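# Open the silver case while pressing its front button

## Task

Get the silver case open: keep its front button pressed in while raising the lid, then swing the lid back far enough that it stays open without support. The case must remain upright on its feet, and at the end neither hand may touch the case or the bottles.

## Robot and tools

Robot: two arms, left_arm and right_arm, each ending in a five-jointed dexterous hand (index, middle, ring, thumb). right_arm has a right hand; left_arm has its mirror image, a left hand. Bases in the scene frame: left_arm at (-0.044, +0.355, 0) m, right_arm at (-0.027, -0.235, 0) m, each turned very slightly about z. A camera stand sits behind the arms. Cameras: cam_high and cam_low (fixed, 672x504) and cam_left_wrist and cam_right_wrist (fisheye, 616x616, riding on the wrists).

Scene frame: origin at table-top height, halfway between the nominal bases. +z is up, +x points out over the table, +y points toward the left arm. Image left/right does not match arm names.

Hand point axes (right hand; the left hand mirrors, with +x toward its thumb): +z runs along straightened fingers toward the tips, +y leaves the palm face (palm at y = -0.062 m), +x crosses the palm away from the thumb. Straight fingertips reach about 0.12 m beyond the hand point. A rigid mast near the wrist on the palm side (x +0.05 to +0.10, z -0.16 to -0.11) can strike objects. Fingertips have rubber caps.

Tool execute_actions. Argument actions: a list of actions run in sequence; each action is a list of up to 15 rows, one row per 1/30 s step; a shorter action repeats its final row until 15 steps pass. Each row has exactly 48 numbers, each in [-1, 1], covering both arms even if one is idle. Order: left_arm dx, dy, dz, rx, ry, rz; then 16 left hand hinge goals; left current_limit, speed; then the same 24 numbers for right_arm. The six pose numbers are an offset, not a pose: they are measured along scene-frame axes from that arm's Hand target as it was when the action began. Every row of one action is counted from that same start, so rows do not stack inside an action, but the next action starts from the new target, so repeating an offset moves further. Scale: 1.0 equals 0.6 m for dx, dy, dz and 180 degrees for rx, ry, rz, which form one rotation vector applied about the Hand target position. A translation longer than 1.0 is shortened. Commanded orientation is clipped to within 40 degrees of the measured one. The hand often stops short of its target and the arm sags under load; resend a correcting offset if needed. To stop pressing on something, command back past where the hand actually is.

Hand numbers, in this exact order: index_mcp, index_abd, index_pip, index_dip, middle_mcp, middle_abd, middle_pip, middle_dip, ring_mcp, ring_abd, ring_pip, ring_dip, thumb_cmc, thumb_axl, thumb_mcp, thumb_ipl. Each is an absolute goal angle scaled between its stops, not an offset. Brackets give degrees at +1, at -1, and the straight value: finger _mcp (-18, +128; +0.75), _abd (-60, +60; 0.00), _pip (-29, +108; +0.58), _dip (-21, +117; +0.70); thumb_cmc (-20, +120; +0.71), thumb_axl (-27, +140; +0.68), thumb_mcp (-69, +109; +0.23), thumb_ipl (-77, +108; +0.17). Moving toward -1 curls fingers into the palm, swings the thumb in front of the palm, and bends it. A 0 is a real goal; to leave a hand unchanged, send back its hand_goal, hand_current_limit and hand_speed. current_limit maps -1..+1 to 0..550 mA (floor 11 mA); speed gives (speed+1)/2 of 8.5 rad/s. Initial values: +0.4 and -0.6; the last values sent persist.

Argument cameras: list of names, ["all"], or [] for none. If omitted, images come only when actions is empty. An unknown name invalidates the call.

Results: per arm, end_effector_position (m) and end_effector_quat_wxyz in the scene frame, Hand target (next offsets start here), joint positions, velocities (may be summarized as within noise), torques (include arm weight; indices 3 and 4 wrap at ±28 N m), motor temperatures, and some per-step positions. Per hand: hand_goal, hand_measured (same scale), hand_current_ma (positive means pushing toward -1), hand_state per motor: moving, goal, blocked, or overload. Printed poses can be a few centimetres off.

Tool zoom_image: camera (one of the four names) and region [x0, y0, x1, y1] in pixels of that camera's newest image, origin top-left, at most 504 by 504. Calibration (K, distortion, T_world_to_cam) is supplied per camera and is approximate.

Tool finished_scene: scene, the integer number of the current scene. It ends the scene permanently; call it only when the lid stays open and the hands are clear.

Cautions: a finger presses only while its goal lies past the contact surface. A hand motor drawing 495 mA or more for 5 s shuts down for 10 s, so avoid long hard squeezes. Joint motors heat under load, extended reach, or pushing at unreachable poses; a MOTOR HOT line appears at 85 °C and at 100 °C the arm drops. Do not let the arms or hands collide or grip each other. Do not knock objects off the table, tip the case over, slam the lid, strike fixed or heavy items hard, or release parts while they move. Loose items may be nudged by outside pushes at times. Near the base axis, small hand moves can swing the whole arm.

Each tool is called as a command line: name --argument value for each argument, lists and objects as JSON in quotes; but a table of rows of numbers goes row by row, as --pt "numbers of a row", without its own name.

## Session

execute_actions --actions '[]'

Scene clock: 0.00 s.
left_arm: end_effector_position=(+0.3233, +0.0776, +0.2423) hand_goal=(+0.754, +0.000, +0.576, +0.696, +0.754, +0.000, +0.576, +0.696, +0.754, +0.000, +0.576, +0.696, +0.714, +0.678, +0.226, +0.168) hand_measured=(+0.754, +0.000, +0.576, +0.696, +0.754, +0.000, +0.576, +0.696, +0.754, +0.000, +0.576, +0.696, +0.714, +0.678, +0.226, +0.168) hand_current_ma=(+0, +0, +0, +0, +0, +0, +0, +0, +0, +0, +0, +0, +0, +0, +0, +0) hand_state=(goal, goal, goal, goal, goal, goal, goal, goal, goal, goal, goal, goal, goal, goal, goal, goal) hand_current_limit=0.40 hand_speed=-0.60 end_effector_quat_wxyz=(+0.119, +0.468, +0.680, -0.552) | right_arm: end_effector_position=(+0.6785, -0.1910, +0.3874) hand_goal=(+0.754, +0.000, +0.576, +0.696, +0.754, +0.000, +0.576, +0.696, +0.754, +0.000, +0.576, +0.696, +0.714, +0.678, +0.226, +0.168) hand_measured=(+0.754, +0.000, +0.576, +0.696, +0.754, +0.000, +0.576, +0.696, +0.754, +0.000, +0.576, +0.696, +0.714, +0.678, +0.226, +0.168) hand_current_ma=(+0, +0, +0, +0, +0, +0, +0, +0, +0, +0, +0, +0, +0, +0, +0, +0) hand_state=(goal, goal, goal, goal, goal, goal, goal, goal, goal, goal, goal, goal, goal, goal, goal, goal) hand_current_limit=0.40 hand_speed=-0.60 end_effector_quat_wxyz=(-0.087, +0.754, +0.316, +0.569)
Joint positions: left_arm=[-0.328 1.419 1.243 -1.514 1.198 -0.628] | right_arm=[0.122 1.528 1.432 -0.29 -0.453 1.151]
Joint velocities: within noise
Joint torques (N m): no reading
Motor temperatures (°C): left_arm=[30 27 26 28 27 26] | right_arm=[29 30 29 29 27 30]
Heat: left arm: hottest waist 30 °C; right arm: hottest shoulder 30 °C.
Hand target: left_arm +0.3317, +0.0761, +0.2548; +0.135, +0.475, +0.674, -0.549 | right_arm +0.6831, -0.1873, +0.4062; -0.084, +0.743, +0.320, +0.582

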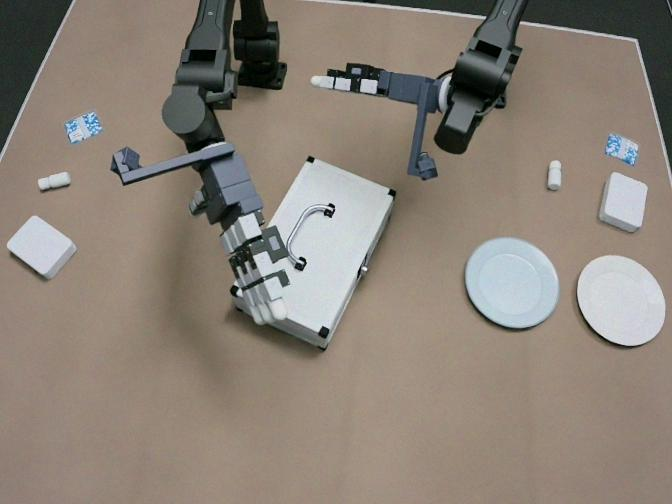

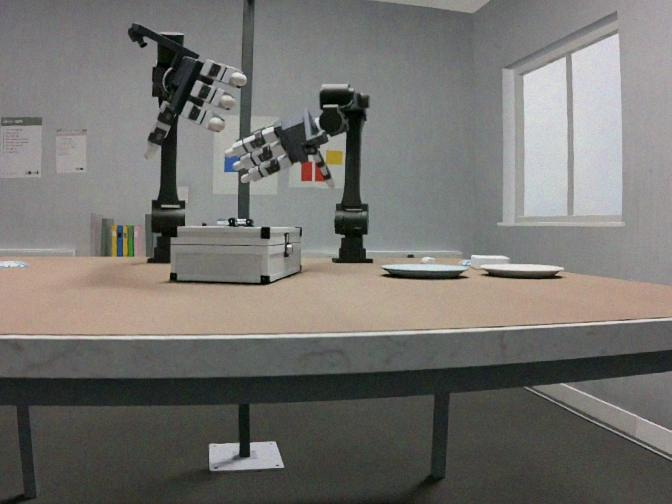

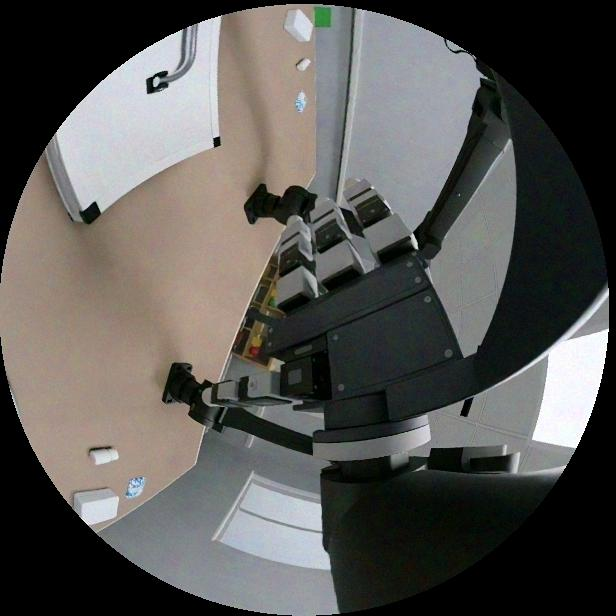

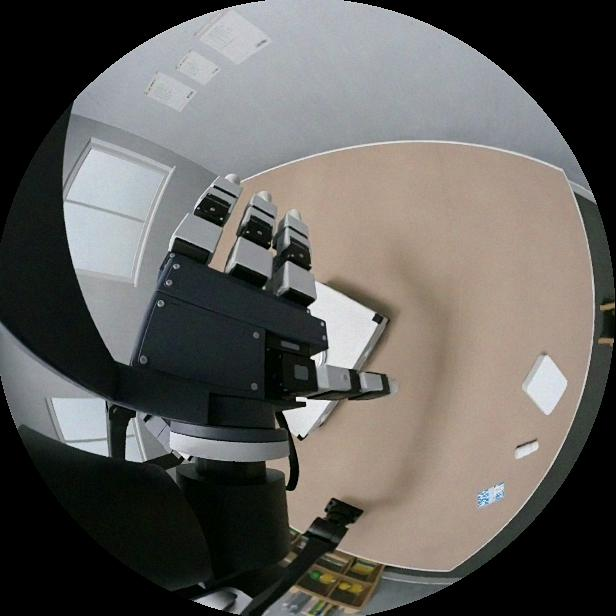

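zoom_image --camera "cam_high" --region '[200, 130, 440, 370]'

zoom_image --camera "cam_low" --region '[150, 200, 330, 300]'

Scaled by 2.100.

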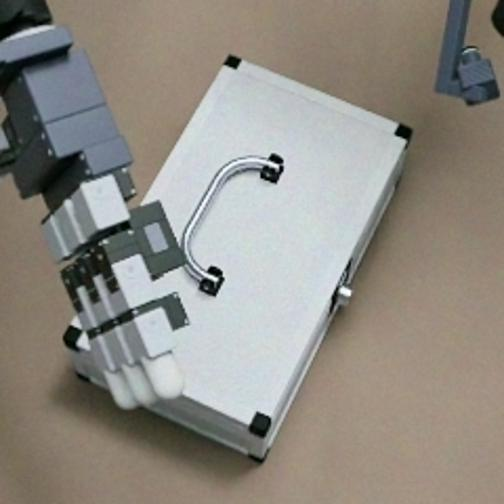

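Scaled by 2.800.

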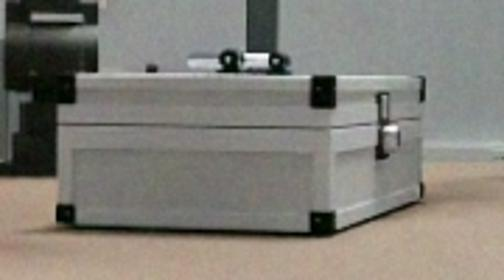

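zoom_image --camera "cam_left_wrist" --region '[40, 0, 240, 200]'

zoom_image --camera "cam_low" --region '[200, 210, 320, 290]'

zoom_image --camera "cam_high" --region '[260, 190, 380, 310]'

Scaled by 2.520 from the camera's 616x616 image, which has a finer 880x880 frame.

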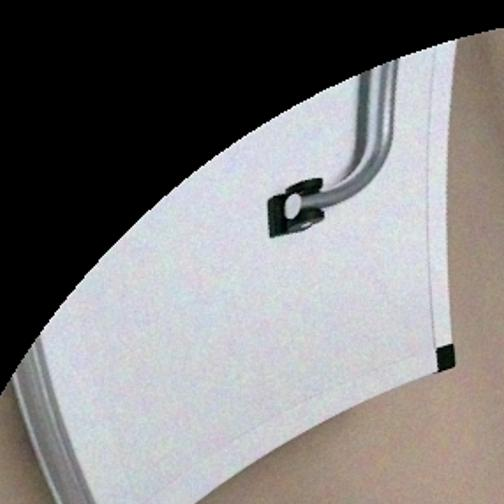

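Scaled by 4.200.

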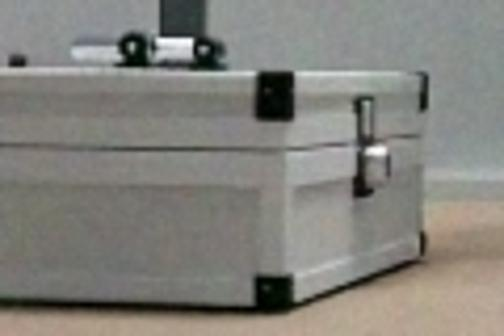

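Scaled by 4.200.

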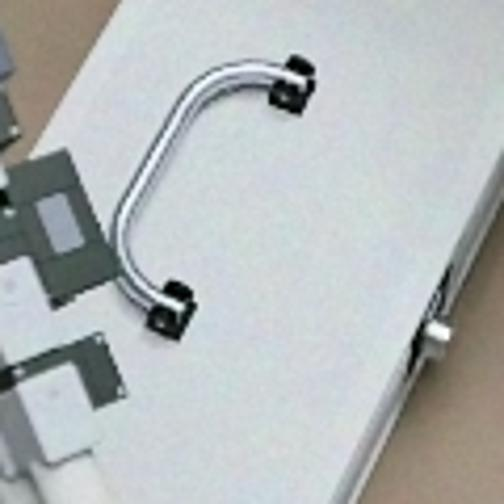

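execute_actions --actions '[[[0.12,0.08,0,0,0,0,0.754,0,0.576,0.696,-0.068,0,-0.299,-0.174,-0.068,0,-0.299,-0.174,-0.571,0.677,-0.281,-0.319,0.4,-0.6,-0.06,0.03,-0.02,0.072,0.118,0.016,0.137,0,-0.299,0.623,0.754,0,0.576,0.696,0.754,0,0.576,0.696,-0.514,0.677,0.056,0.168,0.4,-0.6]],[[0.12,0.08,0,0,0,0,0.754,0,0.576,0.696,-0.068,0,-0.299,-0.174,-0.068,0,-0.299,-0.174,-0.571,0.677,-0.281,-0.319,0.4,-0.6,-0.06,0.03,-0.02,0.072,0.118,0.016,0.137,0,-0.299,0.623,0.754,0,0.576,0.696,0.754,0,0.576,0.696,-0.514,0.677,0.056,0.168,0.4,-0.6]]]' --cameras '["cam_high"]'

Scene clock: 254.10 s.
left_arm: end_effector_position=(+0.4628, +0.1718, +0.2408) hand_goal=(+0.754, +0.000, +0.576, +0.696, -0.068, +0.000, -0.298, -0.174, -0.068, +0.000, -0.298, -0.174, -0.570, +0.678, -0.280, -0.318) hand_measured=(+0.748, +0.002, +0.576, +0.696, -0.068, +0.002, -0.294, -0.172, -0.068, +0.002, -0.294, -0.170, -0.560, +0.678, -0.276, -0.316) hand_current_ma=(-16, +4, +0, +0, +2, +3, +10, +6, +2, +3, +9, +7, +30, +0, +11, +9) hand_state=(goal, goal, goal, goal, goal, goal, goal, goal, goal, goal, goal, goal, goal, goal, goal, goal) hand_current_limit=0.40 hand_speed=-0.60 end_effector_quat_wxyz=(+0.179, +0.433, +0.720, -0.512) | right_arm: end_effector_position=(+0.5996, -0.1534, +0.3688) hand_goal=(+0.138, +0.000, -0.298, +0.624, +0.754, +0.000, +0.576, +0.696, +0.754, +0.000, +0.576, +0.696, -0.514, +0.678, +0.056, +0.168) hand_measured=(+0.140, +0.002, -0.292, +0.628, +0.750, +0.002, +0.574, +0.696, +0.750, +0.002, +0.574, +0.696, -0.500, +0.678, +0.056, +0.168) hand_current_ma=(+0, +0, +1, +0, +0, +0, +0, +0, +0, +0, +0, +0, +5, +0, +0, +0) hand_state=(goal, goal, goal, goal, goal, goal, goal, goal, goal, goal, goal, goal, goal, goal, goal, goal) hand_current_limit=0.40 hand_speed=-0.60 end_effector_quat_wxyz=(-0.379, +0.852, +0.166, +0.319)
Joint positions: left_arm=[-0.079 1.663 1.527 -1.674 1.133 -0.432] | right_arm=[0.072 1.606 1.785 -1.048 -0.843 1.527]
Joint torques (N m): left_arm=[0.09 -14.39 9.68 -0.27 0.87 0.33] | right_arm=[-1.32 -13.63 14.3 1.17 -0.66 0.04]
Motor temperatures (°C): left_arm=[30 29 32 27 31 26] | right_arm=[29 34 41 29 27 29]
Heat: left arm: hottest elbow 32 °C; right arm: hottest elbow 41 °C.
Hand target: left_arm +0.4757, +0.1721, +0.2548; +0.135, +0.475, +0.674, -0.549 | right_arm +0.6111, -0.1513, +0.3822; -0.382, +0.848, +0.168, +0.326
Off the commanded pose: left_arm 0.019 m, 10 deg | right_arm 0.018 m, 1 deg.
joint sent to its limit (left arm) — joint 4 (wrist pitch), lower limit. The joint targets are off in position and orientation.
Step readings (end_effector_position of left_arm | right_arm):
0: (+0.3233, +0.0776, +0.2423) | (+0.6785, -0.1910, +0.3874)
1: (+0.3261, +0.0806, +0.2442) | (+0.6755, -0.1865, +0.3822)
2: (+0.3300, +0.0878, +0.2448) | (+0.6666, -0.1798, +0.3691)
4: (+0.3580, +0.1091, +0.2478) | (+0.6495, -0.1682, +0.3542)
8: (+0.4008, +0.1400, +0.2399) | (+0.6370, -0.1592, +0.3589)
15: (+0.3967, +0.1292, +0.2330) | (+0.6383, -0.1663, +0.3749)
16: (+0.3977, +0.1305, +0.2328) | (+0.6328, -0.1614, +0.3739)
17: (+0.4035, +0.1341, +0.2338) | (+0.6212, -0.1532, +0.3667)
19: (+0.4307, +0.1489, +0.2407) | (+0.6043, -0.1448, +0.3644)
23: (+0.4654, +0.1826, +0.2442) | (+0.6006, -0.1442, +0.3755)
30: (+0.4655, +0.1796, +0.2408) | (+0.5985, -0.1525, +0.3740)
Images, in order (width x height): cam_high 672x504.

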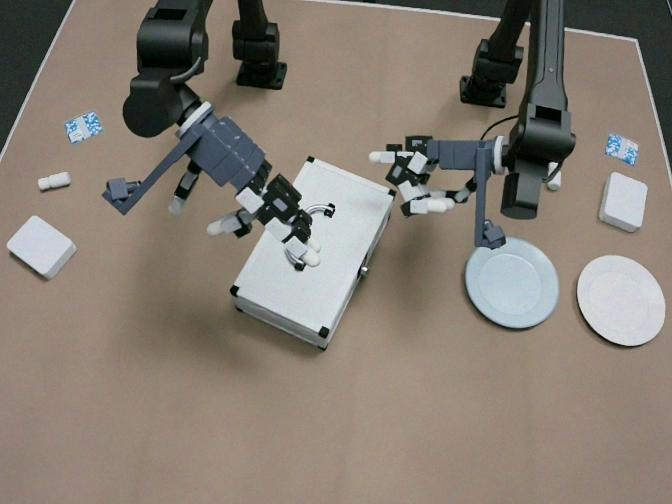

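execute_actions --actions '[[[0.06,0.06,0.02,-0.04,-0.134,-0.037,0.754,0,0.576,0.696,-0.068,0,-0.299,-0.174,-0.068,0,-0.299,-0.174,-0.571,0.677,-0.281,-0.319,0.4,-0.6,-0.113,0.08,-0.08,0.072,0.118,0.016,0.137,0,-0.299,0.623,0.137,0,-0.299,0.623,0.137,0,-0.737,0.116,-0.514,0.677,0.056,0.168,0.4,-0.6]],[[0.06,0.06,0.02,-0.04,-0.134,-0.037,0.754,0,0.576,0.696,-0.068,0,-0.299,-0.174,-0.068,0,-0.299,-0.174,-0.571,0.677,-0.281,-0.319,0.4,-0.6,-0.113,0.1,-0.1,0.072,0.118,0.016,0.137,0,-0.299,0.623,0.137,0,-0.299,0.623,0.137,0,-0.737,0.116,-0.514,0.677,0.056,0.168,0.4,-0.6]]]' --cameras '["cam_high"]'

Scene clock: 303.70 s.
left_arm: end_effector_position=(+0.5388, +0.2432, +0.2588) hand_goal=(+0.754, +0.000, +0.576, +0.696, -0.068, +0.000, -0.298, -0.174, -0.068, +0.000, -0.298, -0.174, -0.570, +0.678, -0.280, -0.318) hand_measured=(+0.752, +0.002, +0.576, +0.696, -0.064, +0.002, -0.294, -0.172, -0.064, +0.002, -0.294, -0.172, -0.560, +0.680, -0.280, -0.316) hand_current_ma=(-2, +4, +0, +0, +10, +4, +7, +5, +10, +3, +6, +6, +27, +4, +1, +4) hand_state=(goal, goal, goal, goal, goal, goal, goal, goal, goal, goal, goal, goal, goal, goal, goal, goal) hand_current_limit=0.40 hand_speed=-0.60 end_effector_quat_wxyz=(+0.415, +0.681, +0.497, -0.343) | right_arm: end_effector_position=(+0.4742, -0.0445, +0.2652) hand_goal=(+0.138, +0.000, -0.298, +0.624, +0.138, +0.000, -0.298, +0.624, +0.138, +0.000, -0.736, +0.116, -0.514, +0.678, +0.056, +0.168) hand_measured=(+0.136, +0.000, -0.294, +0.628, +0.136, +0.000, -0.292, +0.626, +0.136, +0.000, -0.730, +0.120, -0.512, +0.678, +0.058, +0.168) hand_current_ma=(+0, +0, +0, +0, +0, +0, +1, +0, +0, +0, +1, +0, +0, +0, +0, +0) hand_state=(goal, goal, goal, goal, goal, goal, goal, goal, goal, goal, goal, goal, goal, goal, goal, goal) hand_current_limit=0.40 hand_speed=-0.60 end_effector_quat_wxyz=(-0.604, +0.796, -0.019, +0.000)
Joint positions: left_arm=[0.117 1.758 1.527 -1.674 1.11 0.619] | right_arm=[0.144 1.646 1.538 -1.086 -1.277 1.987]
Joint torques (N m): left_arm=[0.15 -16.79 9.35 -0.44 0.93 0.43] | right_arm=[-1.38 -16.5 9.14 1.36 -0.97 0.21]
Heat: left arm: hottest elbow 35 °C; right arm: hottest elbow 44 °C.
Hand target: left_arm +0.5477, +0.2441, +0.2788; +0.391, +0.709, +0.431, -0.398 | right_arm +0.4755, -0.0433, +0.2742; -0.608, +0.793, -0.015, +0.009
Off the commanded pose: left_arm 0.022 m, 11 deg | right_arm 0.009 m, 1 deg.
joint sent to its limit (left arm) — joint 4 (wrist pitch), lower limit. The joint targets are off in position and orientation.
Step readings (end_effector_position of left_arm | right_arm):
0: (+0.4628, +0.1718, +0.2408) | (+0.5996, -0.1534, +0.3688)
1: (+0.4651, +0.1738, +0.2416) | (+0.5942, -0.1448, +0.3685)
2: (+0.4703, +0.1764, +0.2433) | (+0.5791, -0.1325, +0.3652)
4: (+0.4842, +0.1896, +0.2505) | (+0.5561, -0.1155, +0.3604)
8: (+0.5016, +0.2203, +0.2592) | (+0.5418, -0.1006, +0.3519)
15: (+0.5056, +0.2166, +0.2659) | (+0.5394, -0.1020, +0.3484)
16: (+0.5068, +0.2146, +0.2687) | (+0.5344, -0.0946, +0.3480)
17: (+0.5102, +0.2142, +0.2728) | (+0.5207, -0.0841, +0.3484)
19: (+0.5189, +0.2244, +0.2759) | (+0.4951, -0.0669, +0.3311)
23: (+0.5342, +0.2529, +0.2664) | (+0.4699, -0.0444, +0.2805)
30: (+0.5402, +0.2524, +0.2562) | (+0.4731, -0.0397, +0.2648)
Images, in order (width x height): cam_high 672x504.

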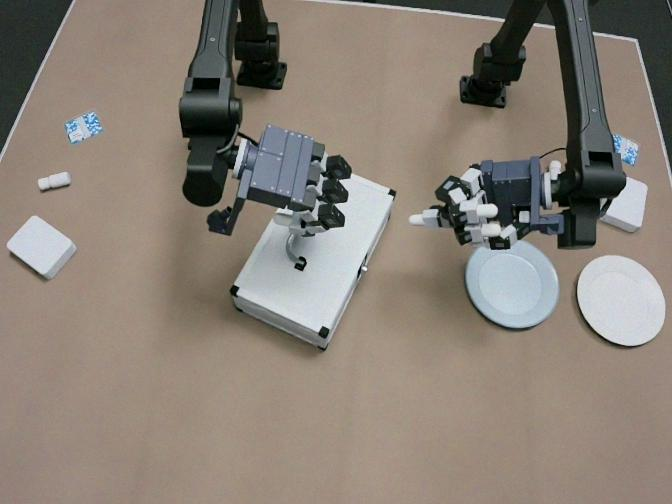

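execute_actions --actions '[[[0,-0.02,-0.05,-0.04,-0.134,-0.037,0.754,0,0.576,0.696,-0.068,0,-0.299,-0.174,-0.068,0,-0.299,-0.174,-0.571,0.677,-0.281,-0.319,0.4,-0.6,0,0.014,-0.07,0,0,0,0.137,0,-0.299,0.623,0.137,0,-0.299,0.623,0.137,0,-0.737,0.116,-0.514,0.677,0.056,0.168,0.4,-0.6]],[[0,-0.028,-0.07,-0.04,-0.134,-0.037,0.754,0,0.576,0.696,-0.068,0,-0.299,-0.174,-0.068,0,-0.299,-0.174,-0.571,0.677,-0.281,-0.319,0.4,-0.6,0,0,-0.05,0,0,0,0.137,0,-0.299,0.623,0.137,0,-0.299,0.623,0.137,0,-0.737,0.116,-0.514,0.677,0.056,0.168,0.4,-0.6]]]' --cameras '["all"]'

Scene clock: 314.63 s.
left_arm: end_effector_position=(+0.5410, +0.2160, +0.1861) hand_goal=(+0.754, +0.000, +0.576, +0.696, -0.068, +0.000, -0.298, -0.174, -0.068, +0.000, -0.298, -0.174, -0.570, +0.678, -0.280, -0.318) hand_measured=(+0.760, +0.002, +0.576, +0.696, -0.064, +0.002, -0.296, -0.172, -0.064, +0.002, -0.296, -0.172, -0.562, +0.680, -0.282, -0.318) hand_current_ma=(+18, +4, +2, +0, +11, +5, +4, +4, +10, +5, +4, +5, +22, +8, -4, +2) hand_state=(goal, goal, goal, goal, goal, goal, goal, goal, goal, goal, goal, goal, goal, goal, goal, goal) hand_current_limit=0.40 hand_speed=-0.60 end_effector_quat_wxyz=(+0.564, +0.798, +0.129, -0.169) | right_arm: end_effector_position=(+0.4729, -0.0413, +0.2091) hand_goal=(+0.138, +0.000, -0.298, +0.624, +0.138, +0.000, -0.298, +0.624, +0.138, +0.000, -0.736, +0.116, -0.514, +0.678, +0.056, +0.168) hand_measured=(+0.136, +0.000, -0.294, +0.628, +0.136, +0.000, -0.294, +0.626, +0.136, +0.000, -0.730, +0.120, -0.514, +0.678, +0.056, +0.168) hand_current_ma=(+0, +0, +0, +0, +0, +0, +1, +0, +0, +0, +1, +0, +0, +0, +0, +0) hand_state=(goal, goal, goal, goal, goal, goal, goal, goal, goal, goal, goal, goal, goal, goal, goal, goal) hand_current_limit=0.40 hand_speed=-0.60 end_effector_quat_wxyz=(-0.608, +0.793, -0.015, +0.015)
Joint positions: left_arm=[0.113 2.082 1.558 -1.658 1.187 1.767] | right_arm=[0.148 1.643 1.376 -0.839 -1.277 2.047]
Joint torques (N m): left_arm=[0.21 -20.72 8.02 -1.78 0.84 0.29] | right_arm=[-0.44 -13.68 8.9 1.54 -0.63 0.18]
Heat: left arm: hottest elbow 35 °C; right arm: hottest elbow 42 °C.
Hand target: left_arm +0.5477, +0.2153, +0.2068; +0.568, +0.800, +0.100, -0.165 | right_arm +0.4755, -0.0349, +0.2022; -0.608, +0.793, -0.015, +0.009
Off the commanded pose: left_arm 0.022 m, 3 deg | right_arm 0.010 m, 1 deg.
joint sent to its limit (left arm) — joint 4 (wrist pitch), lower limit. The joint targets are off in position, not in orientation.
Step readings (end_effector_position of left_arm | right_arm):
0: (+0.5388, +0.2432, +0.2588) | (+0.4742, -0.0445, +0.2652)
1: (+0.5385, +0.2420, +0.2598) | (+0.4746, -0.0444, +0.2620)
2: (+0.5391, +0.2389, +0.2645) | (+0.4768, -0.0433, +0.2584)
4: (+0.5388, +0.2344, +0.2623) | (+0.4770, -0.0431, +0.2466)
8: (+0.5405, +0.2295, +0.2400) | (+0.4724, -0.0417, +0.2307)
15: (+0.5409, +0.2268, +0.2206) | (+0.4740, -0.0405, +0.2310)
16: (+0.5408, +0.2257, +0.2237) | (+0.4735, -0.0404, +0.2290)
17: (+0.5428, +0.2246, +0.2292) | (+0.4755, -0.0411, +0.2271)
19: (+0.5457, +0.2223, +0.2293) | (+0.4756, -0.0411, +0.2197)
23: (+0.5433, +0.2194, +0.2014) | (+0.4717, -0.0406, +0.2095)
30: (+0.5409, +0.2162, +0.1776) | (+0.4729, -0.0413, +0.2091)
camera_calibration:
cam_left_wrist: T_world_to_cam=[[-0.95789, 0.222183, -0.181883, 0.46661], [0.265954, 0.925309, -0.270318, -0.363278], [0.108237, -0.307307, -0.945435, 0.300721], [0, 0, 0, 1]] pos_world=[0.511027, 0.324885, 0.270979]
cam_right_wrist: T_world_to_cam=[[-0.789982, -0.202054, -0.57888, 0.507854], [-0.328574, -0.657609, 0.67793, -0.0865235], [-0.517655, 0.725758, 0.45311, 0.297102], [0, 0, 0, 1]] pos_world=[0.526563, -0.169909, 0.218024]

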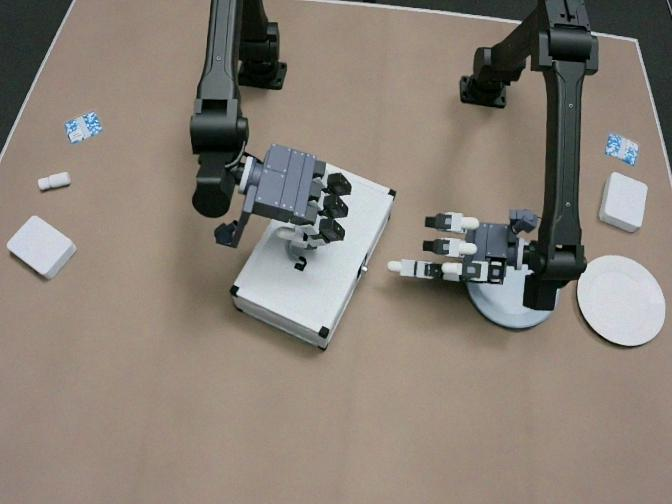

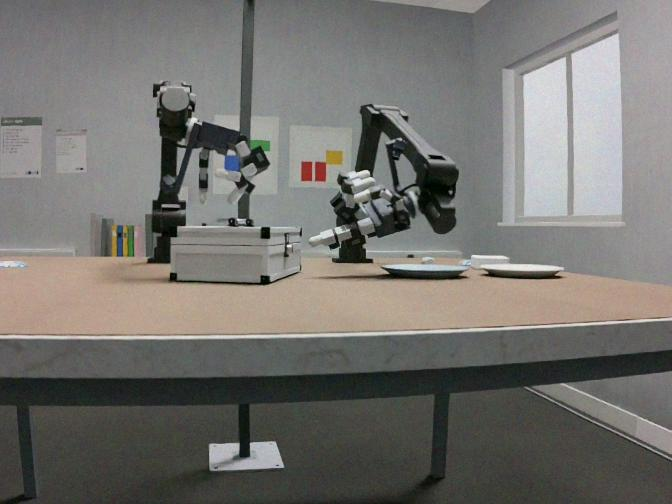

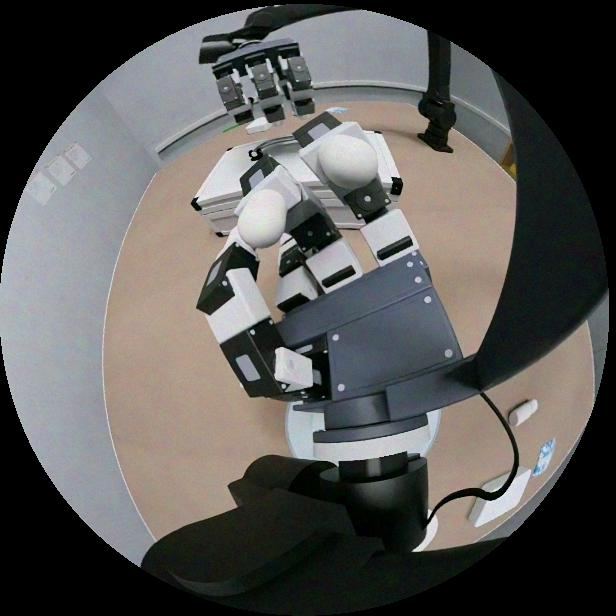

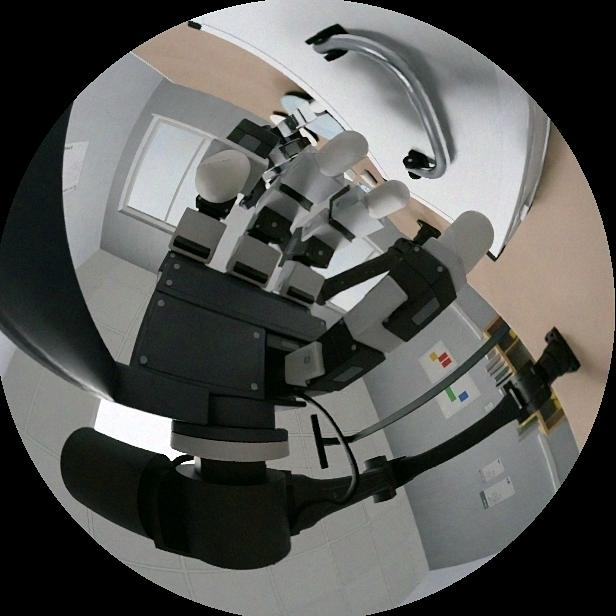

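zoom_image --camera "cam_high" --region '[340, 230, 440, 310]'

zoom_image --camera "cam_low" --region '[260, 210, 340, 290]'

zoom_image --camera "cam_right_wrist" --region '[280, 0, 560, 260]'

Scaled by 5.040.

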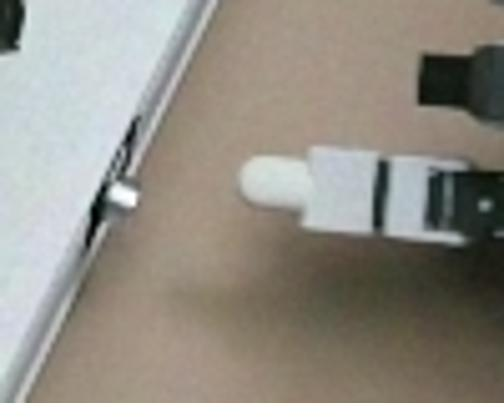

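Scaled by 6.300.

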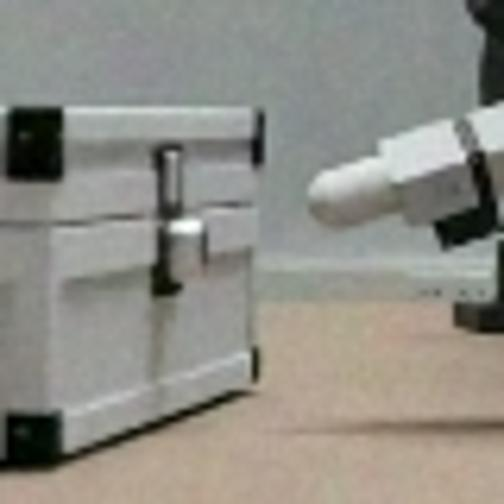

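Scaled by 1.800 from the camera's 616x616 image, which has a finer 880x880 frame.

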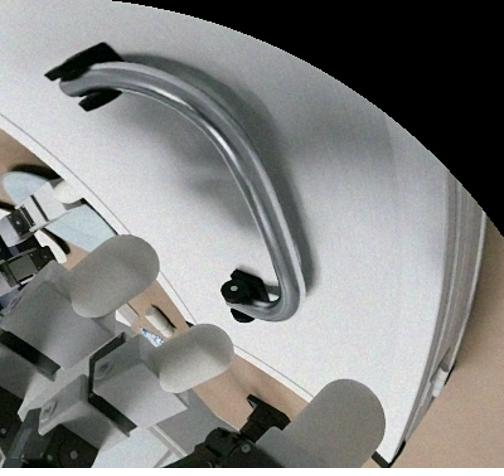

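zoom_image --camera "cam_high" --region '[200, 130, 370, 290]'

zoom_image --camera "cam_low" --region '[150, 80, 330, 290]'

Scaled by 2.965.

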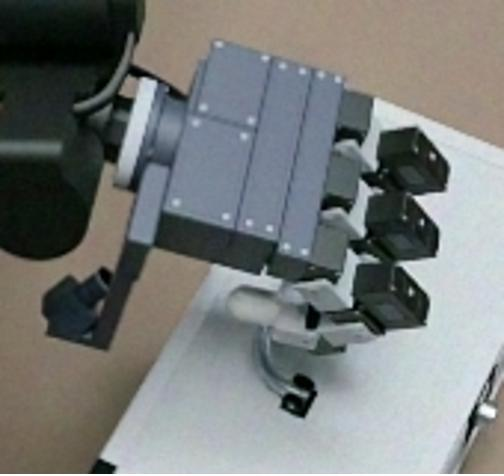

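Scaled by 2.400.

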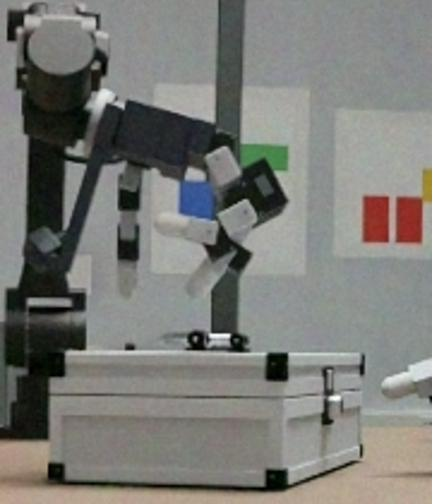

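execute_actions --actions '[[[0,0,0,0,0,0,0.754,0,0.576,0.696,-0.068,0,-0.299,-0.174,-0.068,0,-0.299,-0.174,-0.571,0.677,-0.281,-0.319,0.4,-0.6,0.042,0.024,-0.02,0,0,0,0.137,0,-0.299,0.623,0.137,0,-0.299,0.623,0.137,0,-0.737,0.116,-0.514,0.677,0.056,0.168,0.4,-0.6]]]' --cameras '["cam_right_wrist","cam_low"]'

zoom_image --camera "cam_right_wrist" --region '[280, 0, 560, 260]'

Scene clock: 352.03 s.
left_arm: end_effector_position=(+0.5410, +0.2160, +0.1861) hand_goal=(+0.754, +0.000, +0.576, +0.696, -0.068, +0.000, -0.298, -0.174, -0.068, +0.000, -0.298, -0.174, -0.570, +0.678, -0.280, -0.318) hand_measured=(+0.760, +0.002, +0.576, +0.696, -0.064, +0.002, -0.296, -0.172, -0.064, +0.002, -0.296, -0.172, -0.562, +0.680, -0.282, -0.318) hand_current_ma=(+18, +4, +2, +0, +11, +5, +4, +4, +10, +5, +4, +5, +22, +8, -4, +2) hand_state=(goal, goal, goal, goal, goal, goal, goal, goal, goal, goal, goal, goal, goal, goal, goal, goal) hand_current_limit=0.40 hand_speed=-0.60 end_effector_quat_wxyz=(+0.564, +0.798, +0.129, -0.169) | right_arm: end_effector_position=(+0.4837, -0.0266, +0.1754) hand_goal=(+0.138, +0.000, -0.298, +0.624, +0.138, +0.000, -0.298, +0.624, +0.138, +0.000, -0.736, +0.116, -0.514, +0.678, +0.056, +0.168) hand_measured=(+0.136, +0.000, -0.294, +0.628, +0.136, +0.000, -0.294, +0.626, +0.136, +0.000, -0.730, +0.120, -0.514, +0.678, +0.056, +0.168) hand_current_ma=(+0, +0, +0, +0, +0, +0, +1, +0, +0, +0, +1, +0, +0, +0, +0, +0) hand_state=(goal, goal, goal, goal, goal, goal, goal, goal, goal, goal, goal, goal, goal, goal, goal, goal) hand_current_limit=0.40 hand_speed=-0.60 end_effector_quat_wxyz=(-0.605, +0.796, -0.027, -0.008)
Joint positions: left_arm=[0.113 2.082 1.558 -1.658 1.187 1.767] | right_arm=[0.175 1.719 1.383 -0.775 -1.268 2.096]
Joint torques (N m): left_arm=[-0.5 -20.42 8.25 -1.84 0.83 0.3] | right_arm=[-0.67 -15.21 12.48 1.5 -0.6 0.21]
Heat: left arm: hottest elbow 34 °C; right arm: hottest elbow 39 °C.
Hand target: left_arm +0.5477, +0.2153, +0.2068; +0.568, +0.800, +0.100, -0.165 | right_arm +0.5007, -0.0205, +0.1902; -0.608, +0.793, -0.015, +0.009
Off the commanded pose: left_arm 0.022 m, 3 deg | right_arm 0.023 m, 2 deg.
joint sent to its limit (left arm) — joint 4 (wrist pitch), lower limit. The joint targets are off in position, not in orientation.
joint sent to its limit (right arm) — joint 6 (wrist roll), upper limit. The joint targets are off in position, not in orientation.
Step readings (end_effector_position of left_arm | right_arm):
0: (+0.5410, +0.2160, +0.1861) | (+0.4729, -0.0413, +0.2091)
1: (+0.5410, +0.2160, +0.1861) | (+0.4734, -0.0404, +0.2079)
2: (+0.5410, +0.2160, +0.1861) | (+0.4763, -0.0394, +0.2067)
4: (+0.5410, +0.2160, +0.1861) | (+0.4832, -0.0349, +0.2006)
8: (+0.5410, +0.2160, +0.1861) | (+0.4835, -0.0266, +0.1823)
15: (+0.5410, +0.2160, +0.1861) | (+0.4818, -0.0219, +0.1762)
camera_calibration:
cam_right_wrist: T_world_to_cam=[[-0.816531, -0.213331, -0.536439, 0.504888], [-0.287498, -0.65553, 0.698302, -0.0737838], [-0.500621, 0.72441, 0.473928, 0.295368], [0, 0, 0, 1]] pos_world=[0.538912, -0.154626, 0.182382]
Images, in order (width x height): cam_low 672x504, cam_right_wrist 616x616.

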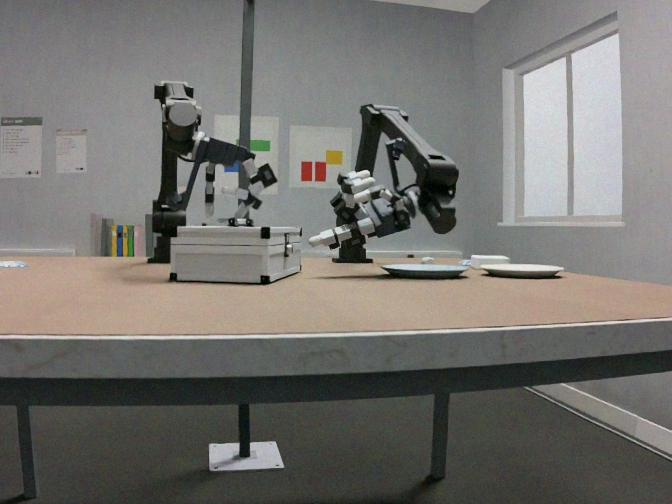

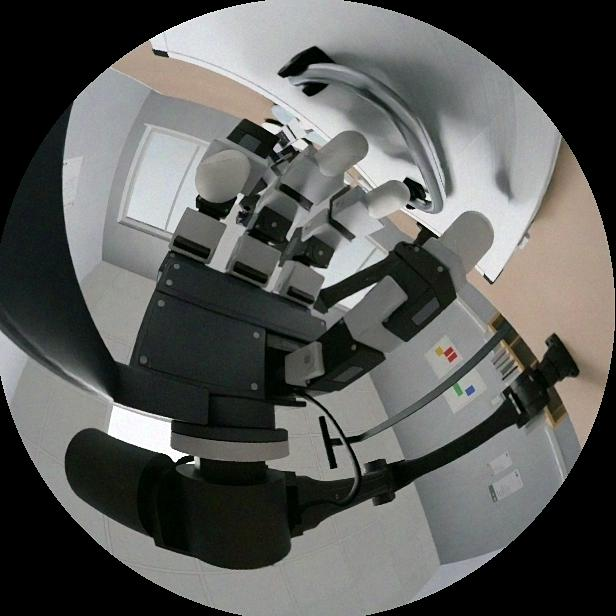

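Scaled by 1.800 from the camera's 616x616 image, which has a finer 880x880 frame.

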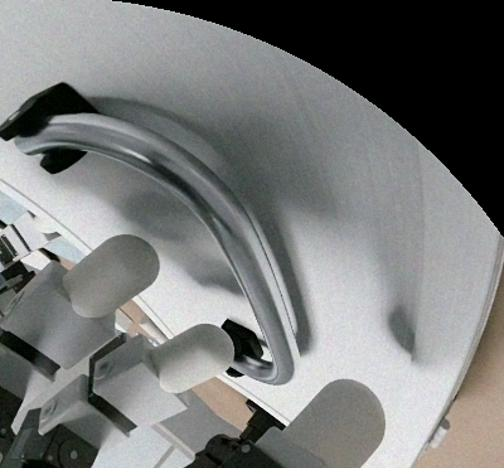

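execute_actions --actions '[[[0,0,0,0,0,0,0.754,0,0.576,0.696,-0.068,0,-0.299,-0.174,-0.068,0,-0.299,-0.174,-0.571,0.677,-0.281,-0.319,0.4,-0.6,-0.008,0,0.01,-0.0556,0,0.0167,0.233,0,-0.518,0.623,0.233,0,-0.518,0.623,0.137,0,-0.737,0.116,-0.514,0.677,0.056,0.168,0.4,-0.6]]]' --cameras '["cam_right_wrist"]'

zoom_image --camera "cam_right_wrist" --region '[280, 0, 560, 260]'

Scene clock: 381.97 s.
left_arm: end_effector_position=(+0.5410, +0.2160, +0.1861) hand_goal=(+0.754, +0.000, +0.576, +0.696, -0.068, +0.000, -0.298, -0.174, -0.068, +0.000, -0.298, -0.174, -0.570, +0.678, -0.280, -0.318) hand_measured=(+0.760, +0.002, +0.576, +0.696, -0.064, +0.002, -0.296, -0.172, -0.064, +0.002, -0.296, -0.172, -0.562, +0.680, -0.282, -0.318) hand_current_ma=(+18, +4, +2, +0, +11, +5, +4, +4, +10, +5, +4, +5, +22, +8, -4, +2) hand_state=(goal, goal, goal, goal, goal, goal, goal, goal, goal, goal, goal, goal, goal, goal, goal, goal) hand_current_limit=0.40 hand_speed=-0.60 end_effector_quat_wxyz=(+0.564, +0.798, +0.129, -0.169) | right_arm: end_effector_position=(+0.4804, -0.0239, +0.1928) hand_goal=(+0.234, +0.000, -0.518, +0.624, +0.234, +0.000, -0.518, +0.624, +0.138, +0.000, -0.736, +0.116, -0.514, +0.678, +0.056, +0.168) hand_measured=(+0.228, +0.000, -0.512, +0.628, +0.228, +0.000, -0.512, +0.626, +0.136, +0.000, -0.730, +0.120, -0.514, +0.678, +0.056, +0.168) hand_current_ma=(-1, +0, +1, +0, -1, +0, +1, +0, +0, +0, +1, +0, +0, +0, +0, +0) hand_state=(goal, goal, goal, goal, goal, goal, goal, goal, goal, goal, goal, goal, goal, goal, goal, goal) hand_current_limit=0.40 hand_speed=-0.60 end_effector_quat_wxyz=(-0.537, +0.843, -0.001, -0.012)
Joint positions: left_arm=[0.113 2.082 1.558 -1.658 1.187 1.767] | right_arm=[0.224 1.725 1.512 -1.056 -1.113 1.929]
Joint torques (N m): left_arm=[-0.09 -19.84 8.31 -1.88 0.83 0.32] | right_arm=[-1.44 -14.39 12.62 0.2 -0.53 0]
Motor temperatures (°C): left_arm=[30 34 33 27 30 26] | right_arm=[29 35 41 28 29 29]
Heat: left arm: hottest shoulder 34 °C; right arm: hottest elbow 41 °C.
Hand target: left_arm +0.5477, +0.2153, +0.2068; +0.568, +0.800, +0.100, -0.165 | right_arm +0.4959, -0.0205, +0.1962; -0.537, +0.844, +0.006, -0.005
Off the commanded pose: left_arm 0.022 m, 3 deg | right_arm 0.016 m, 1 deg.
joint sent to its limit (left arm) — joint 4 (wrist pitch), lower limit. The joint targets are off in position, not in orientation.
Step readings (end_effector_position of left_arm | right_arm):
0: (+0.5410, +0.2160, +0.1861) | (+0.4837, -0.0266, +0.1754)
1: (+0.5410, +0.2160, +0.1861) | (+0.4843, -0.0301, +0.1718)
2: (+0.5410, +0.2160, +0.1861) | (+0.4846, -0.0360, +0.1672)
4: (+0.5410, +0.2160, +0.1861) | (+0.4795, -0.0375, +0.1710)
8: (+0.5410, +0.2160, +0.1861) | (+0.4765, -0.0254, +0.1883)
15: (+0.5410, +0.2160, +0.1861) | (+0.4778, -0.0191, +0.1947)
camera_calibration:
cam_right_wrist: T_world_to_cam=[[-0.791743, -0.33948, -0.507835, 0.491634], [-0.273762, -0.545994, 0.791798, -0.107142], [-0.546075, 0.765927, 0.339351, 0.332329], [0, 0, 0, 1]] pos_world=[0.541393, -0.146139, 0.221727]
Images, in order (width x height): cam_right_wrist 616x616.

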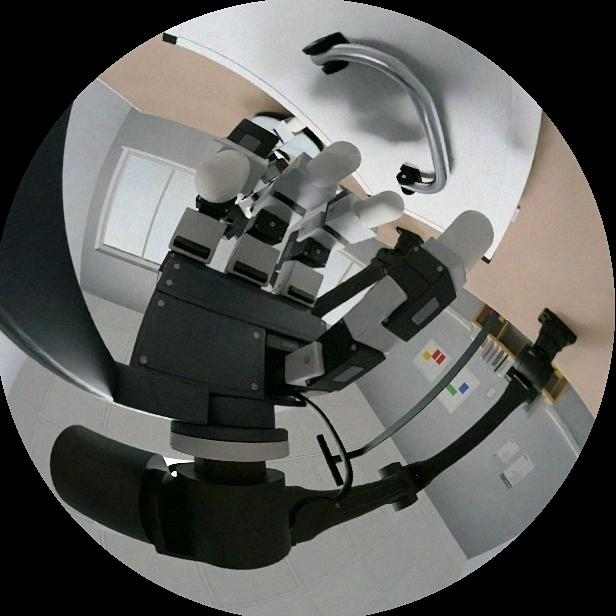

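Scaled by 1.800 from the camera's 616x616 image, which has a finer 880x880 frame.

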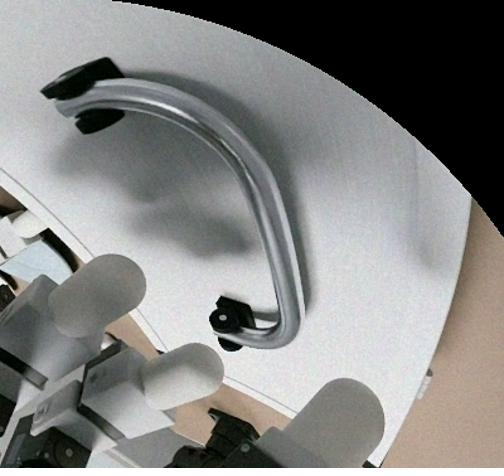

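execute_actions --actions '[[[0,0,0,0,0,0,0.754,0,0.576,0.696,-0.068,0,-0.299,-0.174,-0.068,0,-0.299,-0.174,-0.571,0.677,-0.281,-0.319,0.4,-0.6,0.0143,-0.001,-0.052,0,0,0,0.233,0,-0.518,0.623,0.233,0,-0.518,0.623,0.137,0,-0.737,0.116,-0.514,0.677,0.056,0.168,0.4,-0.6]]]' --cameras '["cam_right_wrist","cam_low"]'

zoom_image --camera "cam_right_wrist" --region '[280, 0, 560, 260]'

zoom_image --camera "cam_low" --region '[160, 120, 320, 280]'

Scene clock: 395.37 s.
left_arm: end_effector_position=(+0.5410, +0.2160, +0.1861) hand_goal=(+0.754, +0.000, +0.576, +0.696, -0.068, +0.000, -0.298, -0.174, -0.068, +0.000, -0.298, -0.174, -0.570, +0.678, -0.280, -0.318) hand_measured=(+0.760, +0.002, +0.576, +0.696, -0.064, +0.002, -0.296, -0.172, -0.064, +0.002, -0.296, -0.172, -0.562, +0.680, -0.282, -0.318) hand_current_ma=(+18, +4, +2, +0, +11, +5, +4, +4, +10, +5, +4, +5, +22, +8, -4, +2) hand_state=(goal, goal, goal, goal, goal, goal, goal, goal, goal, goal, goal, goal, goal, goal, goal, goal) hand_current_limit=0.40 hand_speed=-0.60 end_effector_quat_wxyz=(+0.564, +0.798, +0.129, -0.169) | right_arm: end_effector_position=(+0.4909, -0.0224, +0.1651) hand_goal=(+0.234, +0.000, -0.518, +0.624, +0.234, +0.000, -0.518, +0.624, +0.138, +0.000, -0.736, +0.116, -0.514, +0.678, +0.056, +0.168) hand_measured=(+0.228, +0.000, -0.512, +0.628, +0.228, +0.000, -0.512, +0.626, +0.136, +0.000, -0.730, +0.120, -0.514, +0.678, +0.056, +0.168) hand_current_ma=(-1, +0, +1, +0, -1, +0, +1, +0, +0, +0, +1, +0, +0, +0, +0, +0) hand_state=(goal, goal, goal, goal, goal, goal, goal, goal, goal, goal, goal, goal, goal, goal, goal, goal) hand_current_limit=0.40 hand_speed=-0.60 end_effector_quat_wxyz=(-0.536, +0.844, -0.002, -0.018)
Joint positions: left_arm=[0.113 2.082 1.558 -1.658 1.187 1.767] | right_arm=[0.224 1.779 1.512 -1.023 -1.113 1.918]
Joint torques (N m): left_arm=[-0.5 -20.31 8.29 -1.89 0.83 0.3] | right_arm=[-1.49 -15.85 10.58 1.26 -0.57 -0.03]
Heat: left arm: hottest shoulder 34 °C; right arm: hottest elbow 42 °C.
Hand target: left_arm +0.5477, +0.2153, +0.2068; +0.568, +0.800, +0.100, -0.165 | right_arm +0.5045, -0.0211, +0.1650; -0.537, +0.844, +0.006, -0.005
Off the commanded pose: left_arm 0.022 m, 3 deg | right_arm 0.014 m, 2 deg.
joint sent to its limit (left arm) — joint 4 (wrist pitch), lower limit. The joint targets are off in position, not in orientation.
Step readings (end_effector_position of left_arm | right_arm):
0: (+0.5410, +0.2160, +0.1861) | (+0.4804, -0.0239, +0.1928)
1: (+0.5410, +0.2160, +0.1861) | (+0.4812, -0.0237, +0.1922)
2: (+0.5410, +0.2160, +0.1861) | (+0.4834, -0.0233, +0.1907)
4: (+0.5410, +0.2160, +0.1861) | (+0.4879, -0.0228, +0.1852)
8: (+0.5410, +0.2160, +0.1861) | (+0.4903, -0.0225, +0.1716)
15: (+0.5410, +0.2160, +0.1861) | (+0.4909, -0.0224, +0.1651)
camera_calibration:
cam_right_wrist: T_world_to_cam=[[-0.79595, -0.344753, -0.497604, 0.48666], [-0.26218, -0.544582, 0.796675, -0.0879751], [-0.545643, 0.764575, 0.343073, 0.345441], [0, 0, 0, 1]] pos_world=[0.552779, -0.144248, 0.19374]
Images, in order (width x height): cam_low 672x504, cam_right_wrist 616x616.

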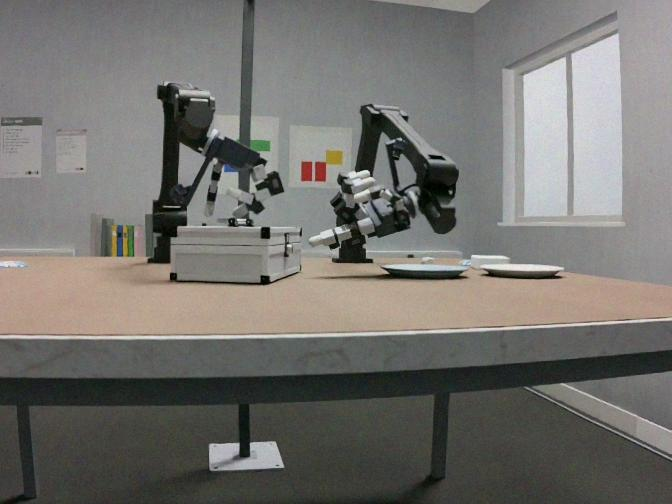

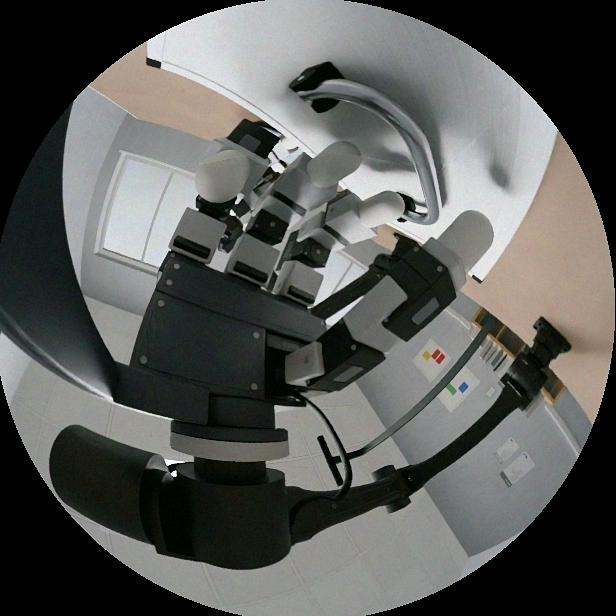

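Scaled by 1.800 from the camera's 616x616 image, which has a finer 880x880 frame.

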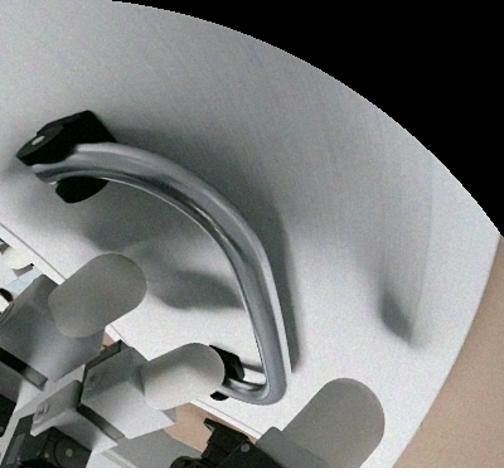

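Scaled by 3.150.

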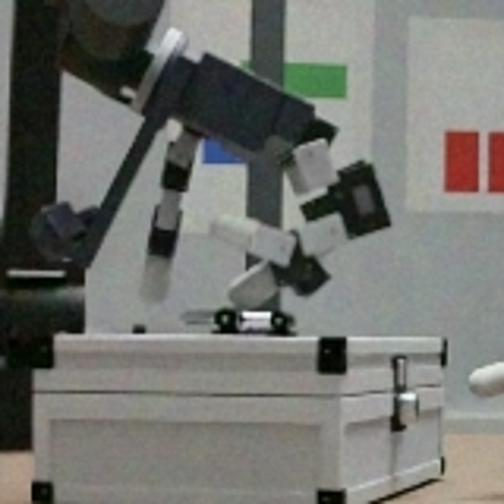

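execute_actions --actions '[[[0,0,0,0,0,0,0.754,0,0.576,0.696,-0.068,0,-0.299,-0.174,-0.068,0,-0.299,-0.174,-0.571,0.677,-0.281,-0.319,0.4,-0.6,0,-0.002,-0.03,0,0,0,0.233,0,-0.518,0.623,0.233,0,-0.518,0.623,0.137,0,-0.737,0.116,-0.514,0.677,0.056,0.168,0.4,-0.6]]]' --cameras '["cam_right_wrist","cam_low"]'

zoom_image --camera "cam_right_wrist" --region '[280, 0, 560, 260]'

zoom_image --camera "cam_low" --region '[180, 160, 280, 260]'

Scene clock: 401.47 s.
left_arm: end_effector_position=(+0.5410, +0.2160, +0.1861) hand_goal=(+0.754, +0.000, +0.576, +0.696, -0.068, +0.000, -0.298, -0.174, -0.068, +0.000, -0.298, -0.174, -0.570, +0.678, -0.280, -0.318) hand_measured=(+0.760, +0.002, +0.576, +0.696, -0.064, +0.002, -0.296, -0.172, -0.064, +0.002, -0.296, -0.172, -0.562, +0.680, -0.282, -0.318) hand_current_ma=(+18, +4, +2, +0, +11, +5, +4, +4, +10, +5, +4, +5, +22, +8, -4, +2) hand_state=(goal, goal, goal, goal, goal, goal, goal, goal, goal, goal, goal, goal, goal, goal, goal, goal) hand_current_limit=0.40 hand_speed=-0.60 end_effector_quat_wxyz=(+0.564, +0.798, +0.129, -0.169) | right_arm: end_effector_position=(+0.4992, -0.0211, +0.1642) hand_goal=(+0.234, +0.000, -0.518, +0.624, +0.234, +0.000, -0.518, +0.624, +0.138, +0.000, -0.736, +0.116, -0.514, +0.678, +0.056, +0.168) hand_measured=(+0.228, +0.000, -0.512, +0.628, +0.228, +0.000, -0.512, +0.626, +0.136, +0.000, -0.730, +0.120, -0.514, +0.678, +0.056, +0.168) hand_current_ma=(-1, +0, +1, +0, -1, +0, +1, +0, +0, +0, +1, +0, +0, +0, +0, +0) hand_state=(goal, goal, goal, goal, goal, goal, goal, goal, goal, goal, goal, goal, goal, goal, goal, goal) hand_current_limit=0.40 hand_speed=-0.60 end_effector_quat_wxyz=(-0.538, +0.843, +0.009, -0.002)
Joint positions: left_arm=[0.113 2.082 1.558 -1.658 1.187 1.767] | right_arm=[0.224 1.781 1.511 -0.985 -1.113 1.913]
Joint torques (N m): left_arm=[0.09 -20.54 8.28 -1.85 0.82 0.34] | right_arm=[-1.67 -14.8 8.21 1.31 -0.6 -0.05]
Heat: left arm: hottest shoulder 34 °C; right arm: hottest elbow 42 °C.
Hand target: left_arm +0.5477, +0.2153, +0.2068; +0.568, +0.800, +0.100, -0.165 | right_arm +0.5045, -0.0223, +0.1470; -0.537, +0.844, +0.006, -0.005
Off the commanded pose: left_arm 0.022 m, 3 deg | right_arm 0.018 m, 1 deg.
joint sent to its limit (left arm) — joint 4 (wrist pitch), lower limit. The joint targets are off in position, not in orientation.
Step readings (end_effector_position of left_arm | right_arm):
0: (+0.5410, +0.2160, +0.1861) | (+0.4909, -0.0224, +0.1651)
1: (+0.5410, +0.2160, +0.1861) | (+0.4916, -0.0222, +0.1652)
2: (+0.5410, +0.2160, +0.1861) | (+0.4937, -0.0218, +0.1649)
4: (+0.5410, +0.2160, +0.1861) | (+0.4974, -0.0214, +0.1641)
8: (+0.5410, +0.2160, +0.1861) | (+0.4992, -0.0211, +0.1642)
15: (+0.5410, +0.2160, +0.1861) | (+0.4992, -0.0211, +0.1642)
camera_calibration:
cam_right_wrist: T_world_to_cam=[[-0.775209, -0.343235, -0.530322, 0.488365], [-0.291928, -0.549838, 0.782596, -0.0672634], [-0.560205, 0.761491, 0.326039, 0.359275], [0, 0, 0, 1]] pos_world=[0.560216, -0.142945, 0.194493]
Images, in order (width x height): cam_low 672x504, cam_right_wrist 616x616.

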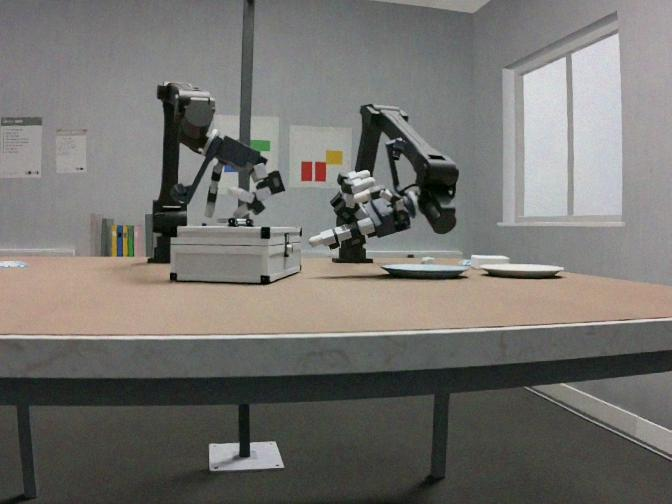

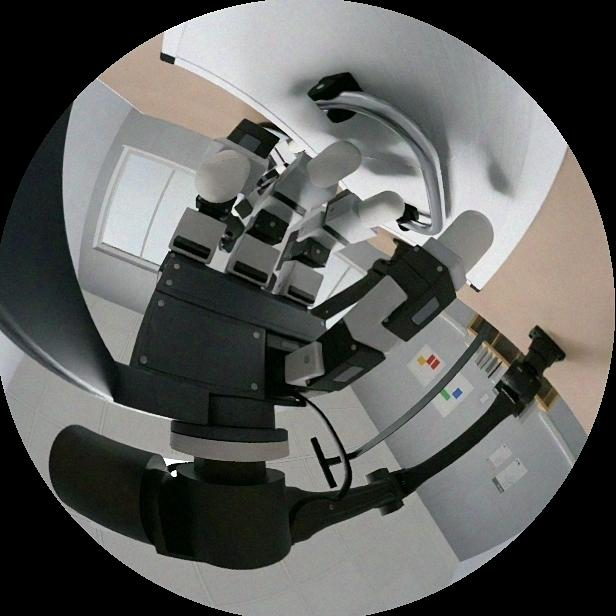

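Scaled by 1.800 from the camera's 616x616 image, which has a finer 880x880 frame.

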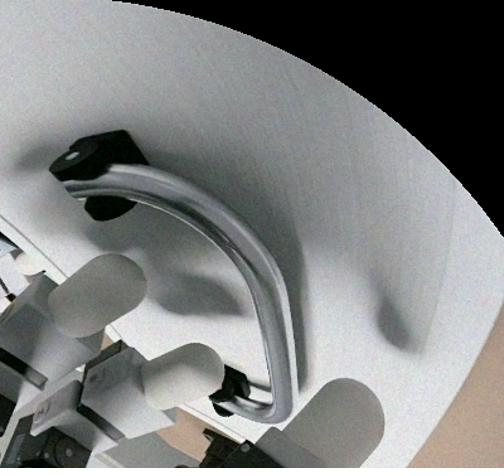

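Scaled by 5.040.

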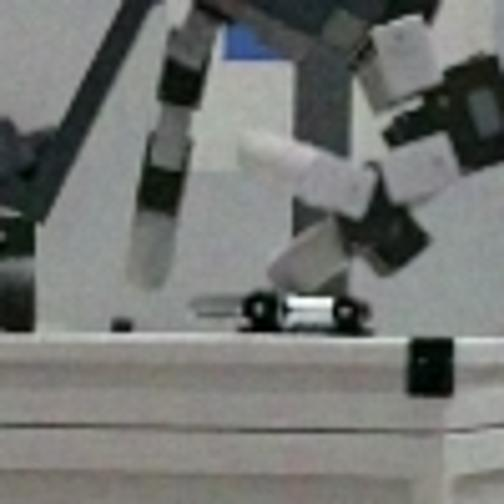

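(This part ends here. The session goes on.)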